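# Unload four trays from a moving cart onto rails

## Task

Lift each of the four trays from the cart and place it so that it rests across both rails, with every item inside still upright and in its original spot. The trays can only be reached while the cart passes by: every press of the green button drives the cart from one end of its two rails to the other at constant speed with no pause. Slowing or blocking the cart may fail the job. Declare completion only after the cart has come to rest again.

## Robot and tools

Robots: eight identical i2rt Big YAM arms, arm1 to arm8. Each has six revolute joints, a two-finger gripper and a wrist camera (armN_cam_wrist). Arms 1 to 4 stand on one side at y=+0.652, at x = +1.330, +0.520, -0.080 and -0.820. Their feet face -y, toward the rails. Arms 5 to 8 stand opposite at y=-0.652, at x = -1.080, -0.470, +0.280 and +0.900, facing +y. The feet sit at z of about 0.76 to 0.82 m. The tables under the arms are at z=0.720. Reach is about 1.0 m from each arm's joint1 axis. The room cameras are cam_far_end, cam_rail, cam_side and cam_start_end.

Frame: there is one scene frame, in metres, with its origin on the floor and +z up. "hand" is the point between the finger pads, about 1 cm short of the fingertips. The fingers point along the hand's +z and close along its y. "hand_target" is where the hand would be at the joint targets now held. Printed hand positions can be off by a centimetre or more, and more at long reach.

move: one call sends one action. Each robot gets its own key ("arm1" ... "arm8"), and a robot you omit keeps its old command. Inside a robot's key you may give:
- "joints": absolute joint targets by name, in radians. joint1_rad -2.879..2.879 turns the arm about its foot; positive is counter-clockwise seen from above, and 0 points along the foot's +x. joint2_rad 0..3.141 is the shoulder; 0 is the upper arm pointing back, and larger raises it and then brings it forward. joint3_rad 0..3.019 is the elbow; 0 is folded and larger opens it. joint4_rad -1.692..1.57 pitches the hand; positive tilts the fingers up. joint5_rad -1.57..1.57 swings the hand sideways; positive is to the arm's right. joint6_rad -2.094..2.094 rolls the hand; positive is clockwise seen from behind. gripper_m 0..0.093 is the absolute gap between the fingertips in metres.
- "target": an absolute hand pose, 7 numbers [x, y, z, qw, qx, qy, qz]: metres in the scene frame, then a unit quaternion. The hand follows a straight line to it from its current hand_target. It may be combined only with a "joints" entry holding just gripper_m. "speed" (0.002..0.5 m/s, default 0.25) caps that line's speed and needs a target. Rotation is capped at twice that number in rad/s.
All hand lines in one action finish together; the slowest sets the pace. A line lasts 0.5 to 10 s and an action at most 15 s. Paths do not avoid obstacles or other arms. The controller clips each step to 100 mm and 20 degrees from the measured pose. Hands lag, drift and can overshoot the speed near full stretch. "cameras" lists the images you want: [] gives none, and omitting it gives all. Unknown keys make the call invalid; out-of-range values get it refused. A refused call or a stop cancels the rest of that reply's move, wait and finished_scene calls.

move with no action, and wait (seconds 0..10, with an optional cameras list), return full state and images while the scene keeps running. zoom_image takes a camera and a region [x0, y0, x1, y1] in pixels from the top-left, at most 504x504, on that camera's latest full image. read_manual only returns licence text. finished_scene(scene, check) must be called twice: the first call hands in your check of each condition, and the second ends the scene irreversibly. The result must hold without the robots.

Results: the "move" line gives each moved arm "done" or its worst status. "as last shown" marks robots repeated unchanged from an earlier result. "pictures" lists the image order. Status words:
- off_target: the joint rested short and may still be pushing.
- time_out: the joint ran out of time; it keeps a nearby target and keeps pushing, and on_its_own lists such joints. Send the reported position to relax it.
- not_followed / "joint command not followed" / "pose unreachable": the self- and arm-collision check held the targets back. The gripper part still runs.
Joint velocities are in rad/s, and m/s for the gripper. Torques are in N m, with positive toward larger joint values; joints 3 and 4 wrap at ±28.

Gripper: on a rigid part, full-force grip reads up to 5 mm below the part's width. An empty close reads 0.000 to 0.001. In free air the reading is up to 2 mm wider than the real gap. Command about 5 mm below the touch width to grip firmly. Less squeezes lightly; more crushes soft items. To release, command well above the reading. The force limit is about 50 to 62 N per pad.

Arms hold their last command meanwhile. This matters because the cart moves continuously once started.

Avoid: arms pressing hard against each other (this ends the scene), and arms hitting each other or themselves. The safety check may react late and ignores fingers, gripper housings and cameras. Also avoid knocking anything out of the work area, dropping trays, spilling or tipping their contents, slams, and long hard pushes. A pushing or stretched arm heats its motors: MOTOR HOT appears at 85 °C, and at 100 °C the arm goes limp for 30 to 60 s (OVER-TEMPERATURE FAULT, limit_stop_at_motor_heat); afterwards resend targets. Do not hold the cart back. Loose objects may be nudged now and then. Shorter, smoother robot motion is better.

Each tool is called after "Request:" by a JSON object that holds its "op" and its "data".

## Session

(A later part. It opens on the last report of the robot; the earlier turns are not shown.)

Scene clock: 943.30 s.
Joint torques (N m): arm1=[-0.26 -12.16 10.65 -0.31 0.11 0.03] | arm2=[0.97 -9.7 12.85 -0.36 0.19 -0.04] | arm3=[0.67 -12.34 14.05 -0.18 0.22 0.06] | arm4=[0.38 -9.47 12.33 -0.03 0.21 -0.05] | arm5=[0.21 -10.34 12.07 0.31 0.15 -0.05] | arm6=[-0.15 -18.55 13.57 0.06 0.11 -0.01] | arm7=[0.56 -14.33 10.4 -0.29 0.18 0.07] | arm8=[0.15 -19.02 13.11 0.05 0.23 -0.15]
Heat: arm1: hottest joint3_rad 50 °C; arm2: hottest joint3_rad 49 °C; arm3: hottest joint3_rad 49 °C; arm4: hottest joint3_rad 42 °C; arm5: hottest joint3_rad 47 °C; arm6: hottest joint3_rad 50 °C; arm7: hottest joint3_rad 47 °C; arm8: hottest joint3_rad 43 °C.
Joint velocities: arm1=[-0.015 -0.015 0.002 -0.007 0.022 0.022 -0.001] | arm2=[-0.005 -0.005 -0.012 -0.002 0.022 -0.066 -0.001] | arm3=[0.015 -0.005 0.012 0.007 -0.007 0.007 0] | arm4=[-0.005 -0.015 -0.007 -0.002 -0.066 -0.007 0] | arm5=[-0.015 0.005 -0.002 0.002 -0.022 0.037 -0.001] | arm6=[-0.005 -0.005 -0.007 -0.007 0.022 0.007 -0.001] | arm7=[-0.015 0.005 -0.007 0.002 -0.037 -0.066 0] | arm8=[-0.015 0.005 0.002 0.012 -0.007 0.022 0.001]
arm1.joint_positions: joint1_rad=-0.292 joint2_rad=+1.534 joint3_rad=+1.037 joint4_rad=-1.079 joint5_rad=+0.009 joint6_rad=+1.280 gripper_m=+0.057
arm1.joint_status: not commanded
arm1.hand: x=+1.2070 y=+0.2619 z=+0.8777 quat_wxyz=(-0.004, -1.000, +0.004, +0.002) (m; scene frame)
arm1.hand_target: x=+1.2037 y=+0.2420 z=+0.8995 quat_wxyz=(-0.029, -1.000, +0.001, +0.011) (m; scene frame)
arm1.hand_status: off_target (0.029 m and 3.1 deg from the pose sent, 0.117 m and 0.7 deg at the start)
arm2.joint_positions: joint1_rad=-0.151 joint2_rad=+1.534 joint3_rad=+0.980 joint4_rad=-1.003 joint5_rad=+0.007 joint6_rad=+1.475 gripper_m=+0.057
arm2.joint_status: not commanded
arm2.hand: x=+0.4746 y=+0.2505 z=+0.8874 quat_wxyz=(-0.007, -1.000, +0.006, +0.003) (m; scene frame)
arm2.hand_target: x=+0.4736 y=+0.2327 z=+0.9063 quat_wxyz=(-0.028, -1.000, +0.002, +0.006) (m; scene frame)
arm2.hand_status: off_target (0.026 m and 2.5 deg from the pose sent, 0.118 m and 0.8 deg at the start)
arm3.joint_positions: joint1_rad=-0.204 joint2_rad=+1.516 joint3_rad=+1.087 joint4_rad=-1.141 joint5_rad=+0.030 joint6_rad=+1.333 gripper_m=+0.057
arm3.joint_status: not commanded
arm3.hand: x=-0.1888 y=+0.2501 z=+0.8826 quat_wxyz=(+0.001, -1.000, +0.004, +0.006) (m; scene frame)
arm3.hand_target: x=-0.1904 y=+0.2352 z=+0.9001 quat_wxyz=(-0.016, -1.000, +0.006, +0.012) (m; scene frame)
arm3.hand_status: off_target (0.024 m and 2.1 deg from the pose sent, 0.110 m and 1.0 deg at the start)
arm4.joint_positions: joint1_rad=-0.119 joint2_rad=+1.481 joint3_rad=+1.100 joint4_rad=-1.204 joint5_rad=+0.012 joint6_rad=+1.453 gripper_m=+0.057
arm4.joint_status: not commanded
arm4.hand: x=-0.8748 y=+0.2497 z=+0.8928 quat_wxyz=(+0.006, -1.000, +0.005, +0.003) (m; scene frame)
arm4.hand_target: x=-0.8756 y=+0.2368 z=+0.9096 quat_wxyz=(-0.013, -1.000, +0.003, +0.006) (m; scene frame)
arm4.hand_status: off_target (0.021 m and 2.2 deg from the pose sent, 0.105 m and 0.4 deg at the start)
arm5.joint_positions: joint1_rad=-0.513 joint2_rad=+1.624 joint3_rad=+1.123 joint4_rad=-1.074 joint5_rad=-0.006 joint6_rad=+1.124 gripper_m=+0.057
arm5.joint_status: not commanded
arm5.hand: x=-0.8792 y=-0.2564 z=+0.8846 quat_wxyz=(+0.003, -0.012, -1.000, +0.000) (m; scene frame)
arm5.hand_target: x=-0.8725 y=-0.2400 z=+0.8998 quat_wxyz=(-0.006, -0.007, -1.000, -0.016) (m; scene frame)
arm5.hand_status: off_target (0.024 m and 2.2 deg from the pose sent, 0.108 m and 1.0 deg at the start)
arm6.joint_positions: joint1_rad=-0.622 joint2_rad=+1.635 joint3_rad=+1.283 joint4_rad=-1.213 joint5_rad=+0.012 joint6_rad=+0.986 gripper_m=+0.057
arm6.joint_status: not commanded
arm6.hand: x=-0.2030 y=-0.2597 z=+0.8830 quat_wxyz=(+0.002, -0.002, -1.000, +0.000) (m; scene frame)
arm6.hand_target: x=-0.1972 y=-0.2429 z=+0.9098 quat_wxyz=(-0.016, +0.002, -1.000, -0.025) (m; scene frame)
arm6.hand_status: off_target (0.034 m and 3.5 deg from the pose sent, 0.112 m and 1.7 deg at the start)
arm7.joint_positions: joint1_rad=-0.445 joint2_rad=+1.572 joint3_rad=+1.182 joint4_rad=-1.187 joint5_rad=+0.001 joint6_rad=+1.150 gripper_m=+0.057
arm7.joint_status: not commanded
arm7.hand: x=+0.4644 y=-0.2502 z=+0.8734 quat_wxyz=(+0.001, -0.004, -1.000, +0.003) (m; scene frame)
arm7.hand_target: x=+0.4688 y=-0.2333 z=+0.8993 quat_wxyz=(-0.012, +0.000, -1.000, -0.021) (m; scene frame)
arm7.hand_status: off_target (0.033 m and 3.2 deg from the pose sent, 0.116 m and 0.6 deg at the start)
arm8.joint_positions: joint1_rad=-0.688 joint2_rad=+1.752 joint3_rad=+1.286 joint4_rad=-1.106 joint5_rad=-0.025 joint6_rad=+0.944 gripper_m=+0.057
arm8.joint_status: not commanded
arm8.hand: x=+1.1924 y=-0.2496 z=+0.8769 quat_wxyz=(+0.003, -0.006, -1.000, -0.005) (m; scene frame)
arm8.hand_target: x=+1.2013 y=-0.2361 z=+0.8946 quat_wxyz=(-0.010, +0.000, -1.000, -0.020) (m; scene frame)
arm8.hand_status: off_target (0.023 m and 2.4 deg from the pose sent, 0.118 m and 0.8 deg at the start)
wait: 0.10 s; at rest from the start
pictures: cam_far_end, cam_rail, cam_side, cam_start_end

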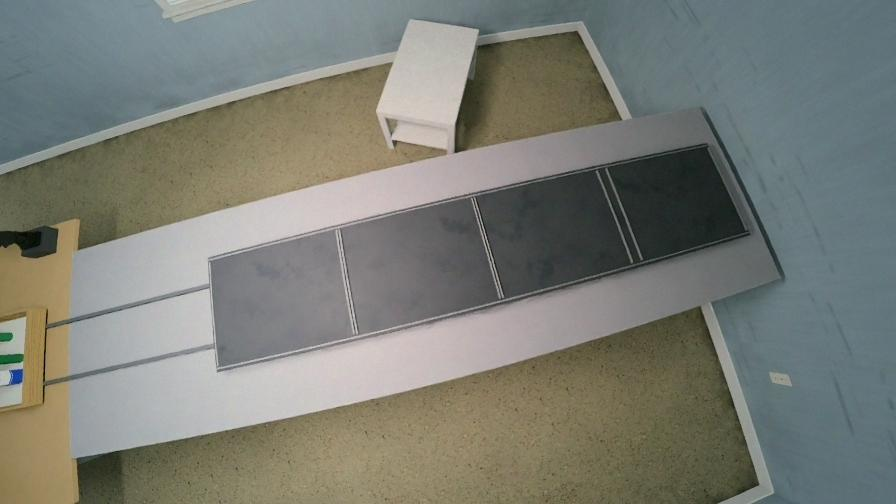

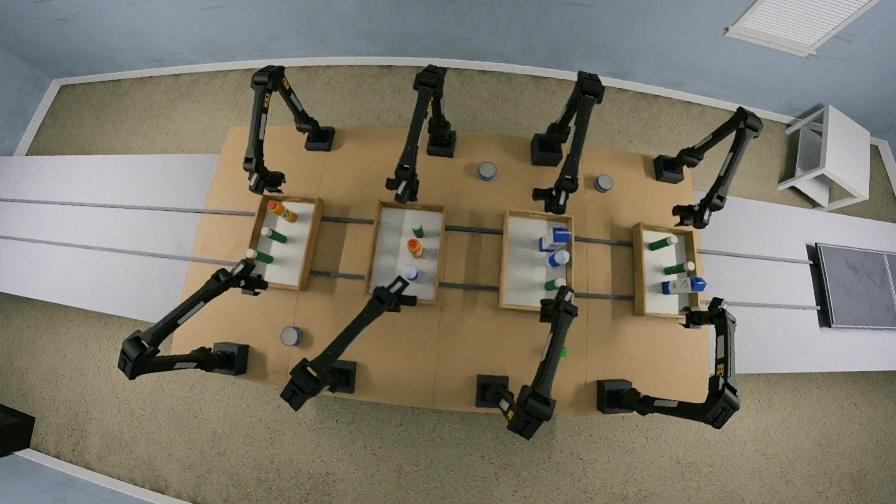

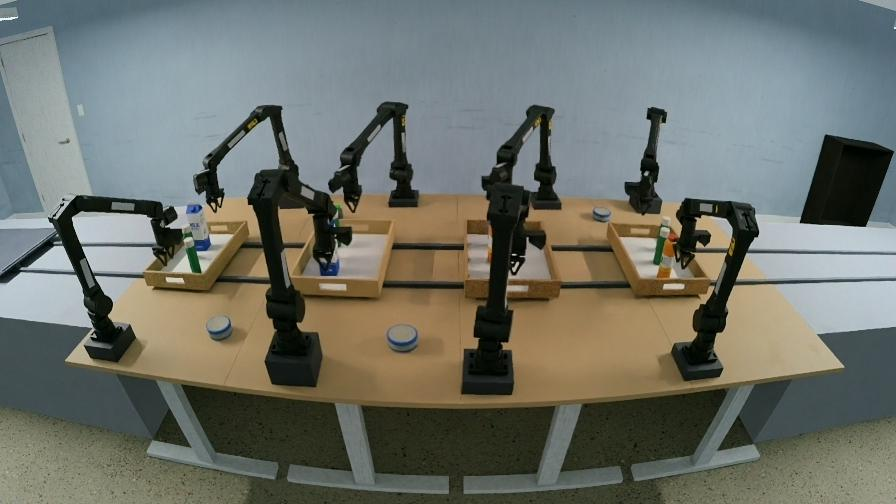

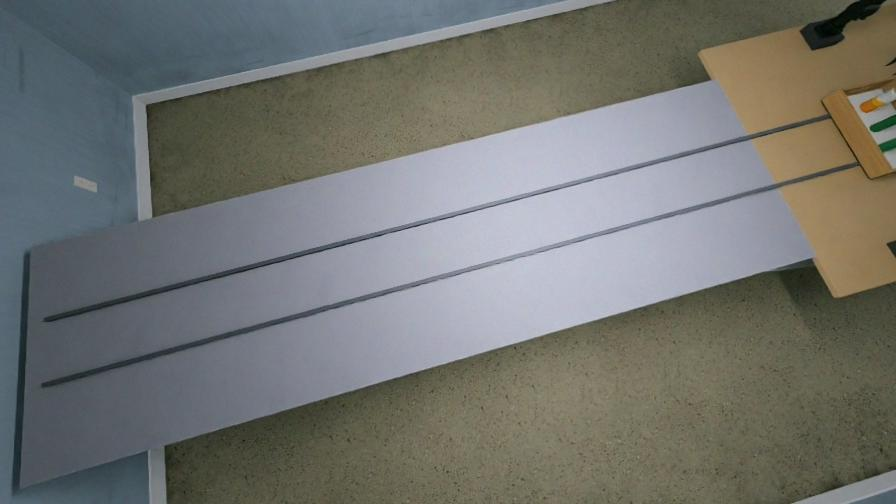

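Request:
{"op": "wait", "data": {"seconds": 0.1, "cameras": ["arm4_cam_wrist", "arm5_cam_wrist", "arm6_cam_wrist", "arm7_cam_wrist", "arm1_cam_wrist", "arm8_cam_wrist", "cam_rail"]}}

Scene clock: 952.83 s.
Joint torques (N m): arm1=[-0.38 -12.4 10.54 -0.36 0.17 0.02] | arm2=[0.85 -9.47 12.75 -0.21 0.22 -0.07] | arm3=[0.67 -12.28 14.05 -0.18 0.22 0.06] | arm4=[0.21 -9.41 12.34 0.03 0.23 -0.02] | arm5=[0.62 -10.23 11.97 0.29 0.15 -0.02] | arm6=[-0.09 -18.55 13.57 0.06 0.1 -0.01] | arm7=[0.5 -14.33 10.4 -0.29 0.18 0.07] | arm8=[0.15 -19.02 13.09 0.03 0.23 -0.15]
Heat: arm1: hottest joint3_rad 51 °C; arm2: hottest joint3_rad 50 °C; arm3: hottest joint3_rad 48 °C; arm4: hottest joint3_rad 42 °C; arm5: hottest joint3_rad 48 °C; arm6: hottest joint3_rad 50 °C; arm7: hottest joint3_rad 47 °C; arm8: hottest joint3_rad 44 °C.
Joint velocities: arm1=[0.005 -0.005 -0.012 -0.002 0.037 -0.007 0] | arm2=[-0.005 0.005 -0.002 -0.002 -0.037 -0.066 0] | arm3=[-0.005 0.005 -0.002 -0.017 0.037 -0.007 -0.001] | arm4=[-0.005 -0.005 -0.037 0.017 -0.037 0.022 0] | arm5=[-0.005 -0.005 0.007 -0.002 -0.007 0.051 0] | arm6=[-0.015 0.015 -0.012 -0.012 -0.007 -0.037 0.002] | arm7=[-0.005 0.005 0.007 -0.017 -0.051 -0.081 0.001] | arm8=[0.005 0.005 -0.007 -0.012 -0.007 0.007 -0.001]
arm1.joint_positions: joint1_rad=-0.292 joint2_rad=+1.534 joint3_rad=+1.037 joint4_rad=-1.079 joint5_rad=+0.009 joint6_rad=+1.280 gripper_m=+0.057
arm1.joint_status: not commanded
arm1.hand: x=+1.2070 y=+0.2619 z=+0.8777 quat_wxyz=(-0.004, -1.000, +0.004, +0.002) (m; scene frame)
arm1.hand_target: x=+1.2037 y=+0.2420 z=+0.8995 quat_wxyz=(-0.029, -1.000, +0.001, +0.011) (m; scene frame)
arm1.hand_status: off_target (0.029 m and 3.1 deg from the pose sent, 0.117 m and 0.7 deg at the start)
arm2.joint_positions: joint1_rad=-0.151 joint2_rad=+1.534 joint3_rad=+0.980 joint4_rad=-1.003 joint5_rad=+0.007 joint6_rad=+1.475 gripper_m=+0.057
arm2.joint_status: not commanded
arm2.hand: x=+0.4746 y=+0.2505 z=+0.8874 quat_wxyz=(-0.007, -1.000, +0.006, +0.003) (m; scene frame)
arm2.hand_target: x=+0.4736 y=+0.2327 z=+0.9063 quat_wxyz=(-0.028, -1.000, +0.002, +0.006) (m; scene frame)
arm2.hand_status: off_target (0.026 m and 2.5 deg from the pose sent, 0.118 m and 0.8 deg at the start)
arm3.joint_positions: joint1_rad=-0.204 joint2_rad=+1.516 joint3_rad=+1.087 joint4_rad=-1.141 joint5_rad=+0.030 joint6_rad=+1.333 gripper_m=+0.057
arm3.joint_status: not commanded
arm3.hand: x=-0.1888 y=+0.2501 z=+0.8826 quat_wxyz=(+0.001, -1.000, +0.004, +0.006) (m; scene frame)
arm3.hand_target: x=-0.1904 y=+0.2352 z=+0.9001 quat_wxyz=(-0.016, -1.000, +0.006, +0.012) (m; scene frame)
arm3.hand_status: off_target (0.024 m and 2.1 deg from the pose sent, 0.110 m and 1.0 deg at the start)
arm4.joint_positions: joint1_rad=-0.119 joint2_rad=+1.481 joint3_rad=+1.100 joint4_rad=-1.204 joint5_rad=+0.012 joint6_rad=+1.453 gripper_m=+0.057
arm4.joint_status: not commanded
arm4.hand: x=-0.8748 y=+0.2497 z=+0.8928 quat_wxyz=(+0.006, -1.000, +0.005, +0.003) (m; scene frame)
arm4.hand_target: x=-0.8756 y=+0.2368 z=+0.9096 quat_wxyz=(-0.013, -1.000, +0.003, +0.006) (m; scene frame)
arm4.hand_status: off_target (0.021 m and 2.2 deg from the pose sent, 0.105 m and 0.4 deg at the start)
arm5.joint_positions: joint1_rad=-0.513 joint2_rad=+1.624 joint3_rad=+1.123 joint4_rad=-1.074 joint5_rad=-0.006 joint6_rad=+1.124 gripper_m=+0.057
arm5.joint_status: not commanded
arm5.hand: x=-0.8792 y=-0.2564 z=+0.8846 quat_wxyz=(+0.003, -0.012, -1.000, +0.000) (m; scene frame)
arm5.hand_target: x=-0.8725 y=-0.2400 z=+0.8998 quat_wxyz=(-0.006, -0.007, -1.000, -0.016) (m; scene frame)
arm5.hand_status: off_target (0.024 m and 2.2 deg from the pose sent, 0.108 m and 1.0 deg at the start)
arm6.joint_positions: joint1_rad=-0.622 joint2_rad=+1.635 joint3_rad=+1.283 joint4_rad=-1.213 joint5_rad=+0.012 joint6_rad=+0.986 gripper_m=+0.057
arm6.joint_status: not commanded
arm6.hand: x=-0.2030 y=-0.2597 z=+0.8830 quat_wxyz=(+0.002, -0.002, -1.000, +0.000) (m; scene frame)
arm6.hand_target: x=-0.1972 y=-0.2429 z=+0.9098 quat_wxyz=(-0.016, +0.002, -1.000, -0.025) (m; scene frame)
arm6.hand_status: off_target (0.034 m and 3.5 deg from the pose sent, 0.112 m and 1.7 deg at the start)
arm7.joint_positions: joint1_rad=-0.445 joint2_rad=+1.572 joint3_rad=+1.182 joint4_rad=-1.187 joint5_rad=+0.001 joint6_rad=+1.150 gripper_m=+0.057
arm7.joint_status: not commanded
arm7.hand: x=+0.4644 y=-0.2502 z=+0.8734 quat_wxyz=(+0.001, -0.004, -1.000, +0.003) (m; scene frame)
arm7.hand_target: x=+0.4688 y=-0.2333 z=+0.8993 quat_wxyz=(-0.012, +0.000, -1.000, -0.021) (m; scene frame)
arm7.hand_status: off_target (0.033 m and 3.2 deg from the pose sent, 0.116 m and 0.6 deg at the start)
arm8.joint_positions: joint1_rad=-0.688 joint2_rad=+1.752 joint3_rad=+1.286 joint4_rad=-1.106 joint5_rad=-0.025 joint6_rad=+0.944 gripper_m=+0.057
arm8.joint_status: not commanded
arm8.hand: x=+1.1924 y=-0.2496 z=+0.8769 quat_wxyz=(+0.003, -0.006, -1.000, -0.005) (m; scene frame)
arm8.hand_target: x=+1.2013 y=-0.2361 z=+0.8946 quat_wxyz=(-0.010, +0.000, -1.000, -0.020) (m; scene frame)
arm8.hand_status: off_target (0.023 m and 2.4 deg from the pose sent, 0.118 m and 0.8 deg at the start)
wait: 0.10 s; at rest from the start
pictures: arm1_cam_wrist, arm4_cam_wrist, arm5_cam_wrist, arm6_cam_wrist, arm7_cam_wrist, arm8_cam_wrist, cam_rail
camera_calibration:
arm1_cam_wrist: T_world_to_cam=[[0.0108292, 0.999558, -0.0276878, -0.248471], [0.815149, 0.00721273, 0.579206, -1.48927], [0.57915, -0.028842, -0.814711, 0.148284], [0, 0, 0, 1]] pos_world=[1.13079, 0.26338, 0.976522]
arm4_cam_wrist: T_world_to_cam=[[0.0123392, 0.999436, 0.0312363, -0.268055], [0.845159, -0.0271187, 0.533826, 0.279489], [0.534372, 0.0198126, -0.845017, 1.33578], [0, 0, 0, 1]] pos_world=[-0.946707, 0.249018, 0.987931]
arm5_cam_wrist: T_world_to_cam=[[-0.0221768, -0.999728, -0.00715385, -0.269446], [-0.801915, 0.0135147, 0.597286, -1.22575], [-0.597027, 0.0189827, -0.801997, 0.313373], [0, 0, 0, 1]] pos_world=[-0.801833, -0.258755, 0.981521]
arm6_cam_wrist: T_world_to_cam=[[-0.00422995, -0.999783, -0.0204068, -0.239366], [-0.80848, -0.00859061, 0.58846, -0.680108], [-0.588508, 0.0189876, -0.808269, 0.723572], [0, 0, 0, 1]] pos_world=[-0.125039, -0.258896, 0.980172]
arm7_cam_wrist: T_world_to_cam=[[0.00425844, -0.999739, 0.022457, -0.27278], [-0.805203, 0.00988879, 0.592917, -0.136758], [-0.592984, -0.0206073, -0.804951, 1.09887], [0, 0, 0, 1]] pos_world=[0.542654, -0.248712, 0.971745]
arm8_cam_wrist: T_world_to_cam=[[-0.018955, -0.99974, -0.0126409, -0.216041], [-0.810297, 0.0079541, 0.585965, 0.459201], [-0.585712, 0.0213499, -0.810238, 1.53841], [0, 0, 0, 1]] pos_world=[1.26906, -0.252483, 0.974669]

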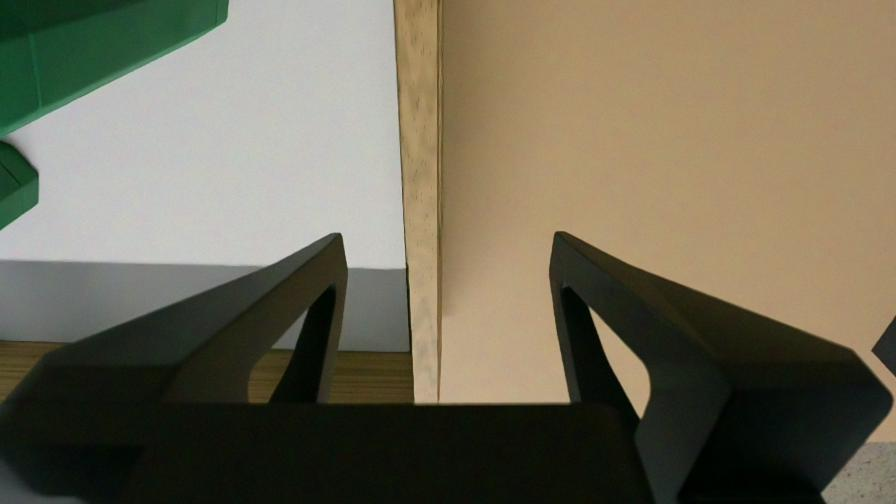

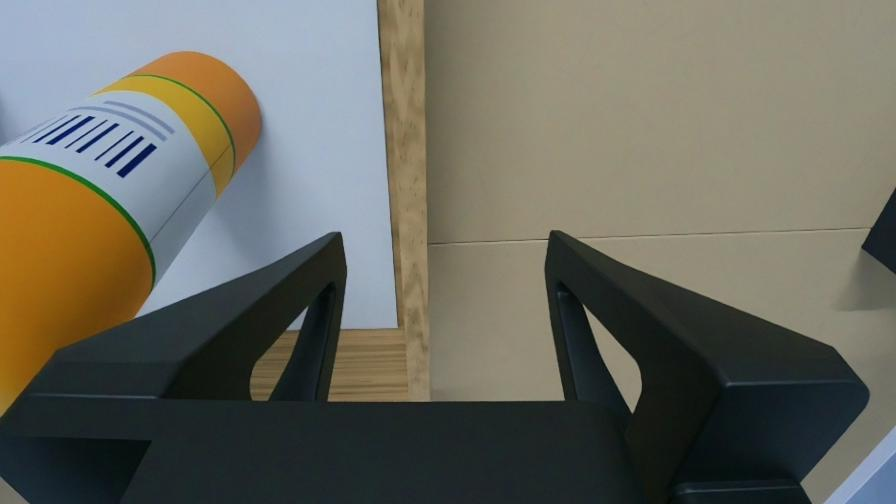

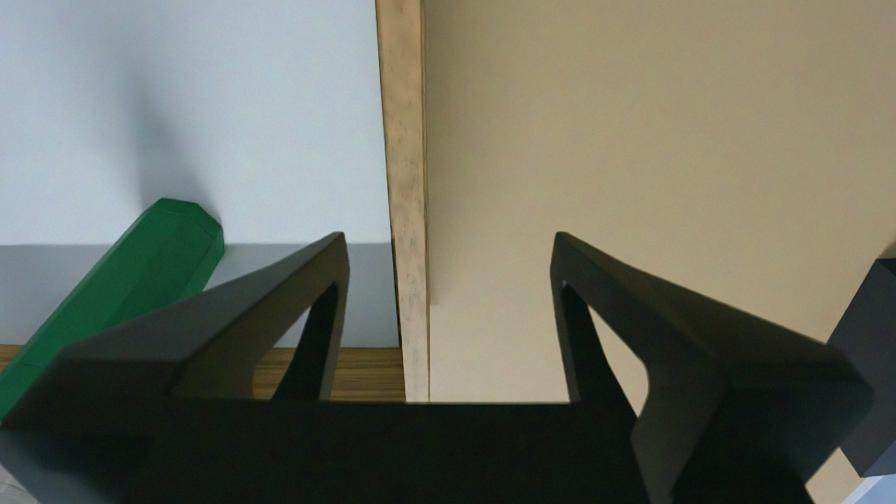

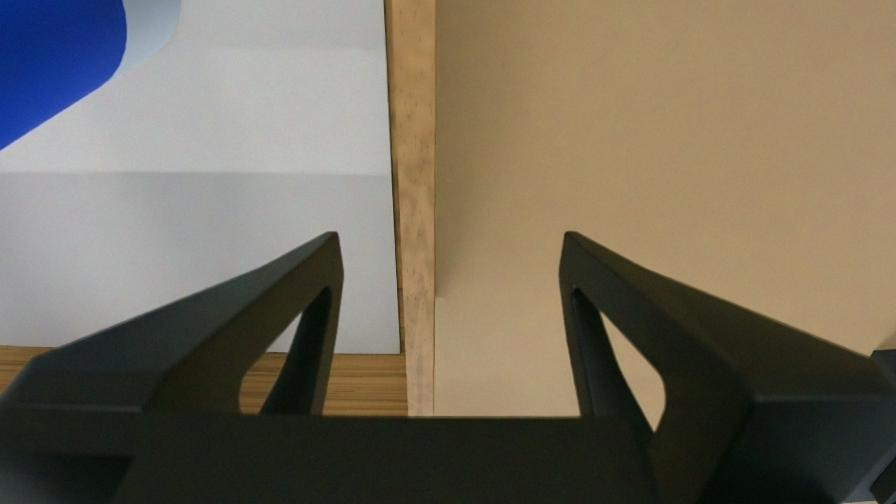

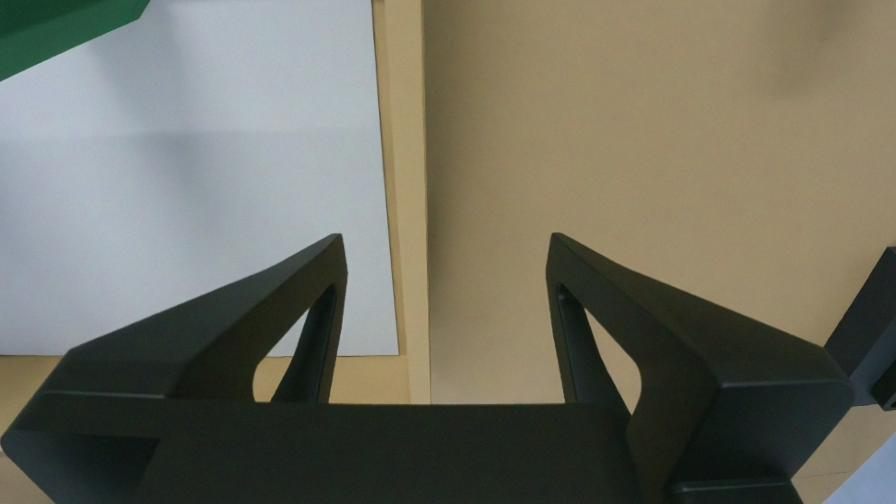

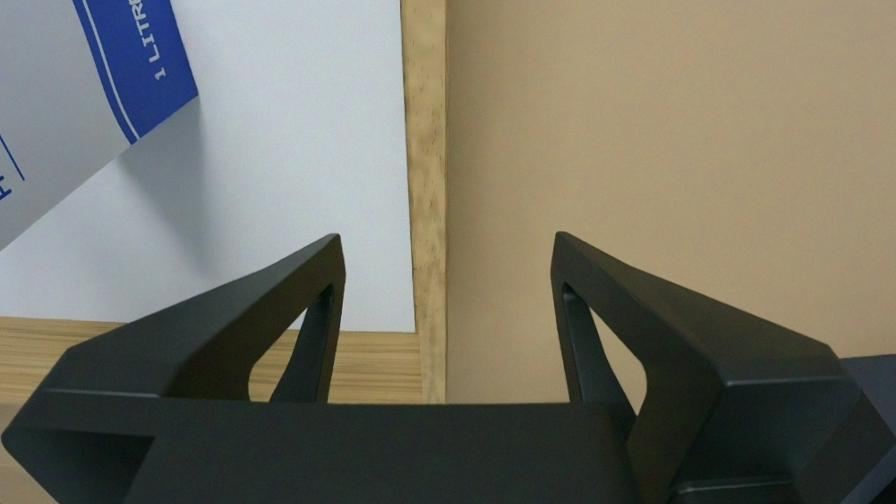

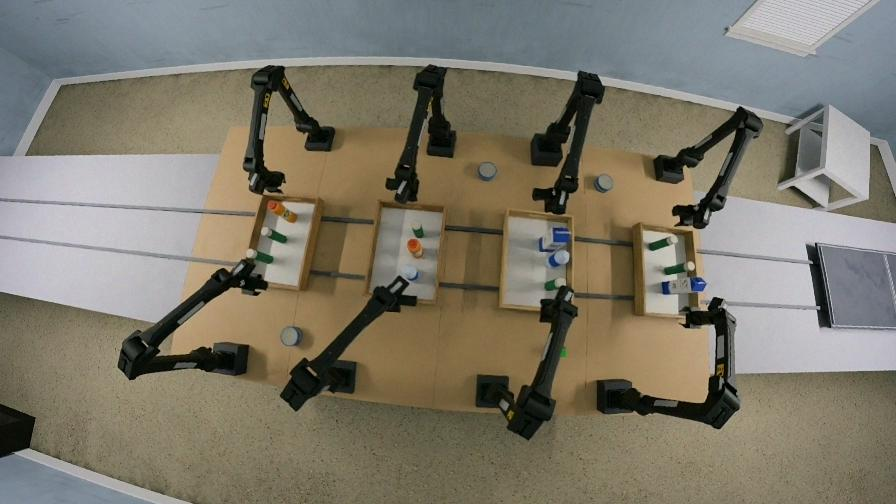

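Request:
{"op": "finished_scene", "data": {"scene": 2, "check": "Looked anew with wrist cameras (arms 1,4,5,6,7,8) and cam_rail at clock 952.8: every gripper is open and raised clear of the tray walls; no finger touches a tray. All 12 items stand upright in their trays (tray 4: orange, green, green; tray 3: green, orange, blue; tray 2: blue carton, blue bottle, green; tray 1: green, green, milk carton), same places as on the cart. All four trays lie level across both rails on the table and have not moved since release; the cart is empty at the +x end and does not move between pictures (edge px 817 at 922...953), so it has stopped. Not visible: mm-scale slips of items on tray floors, rail contact beneath the trays (but load left the arms on lowering and the trays did not drop on release)."}}

The scene is finished: the task was done.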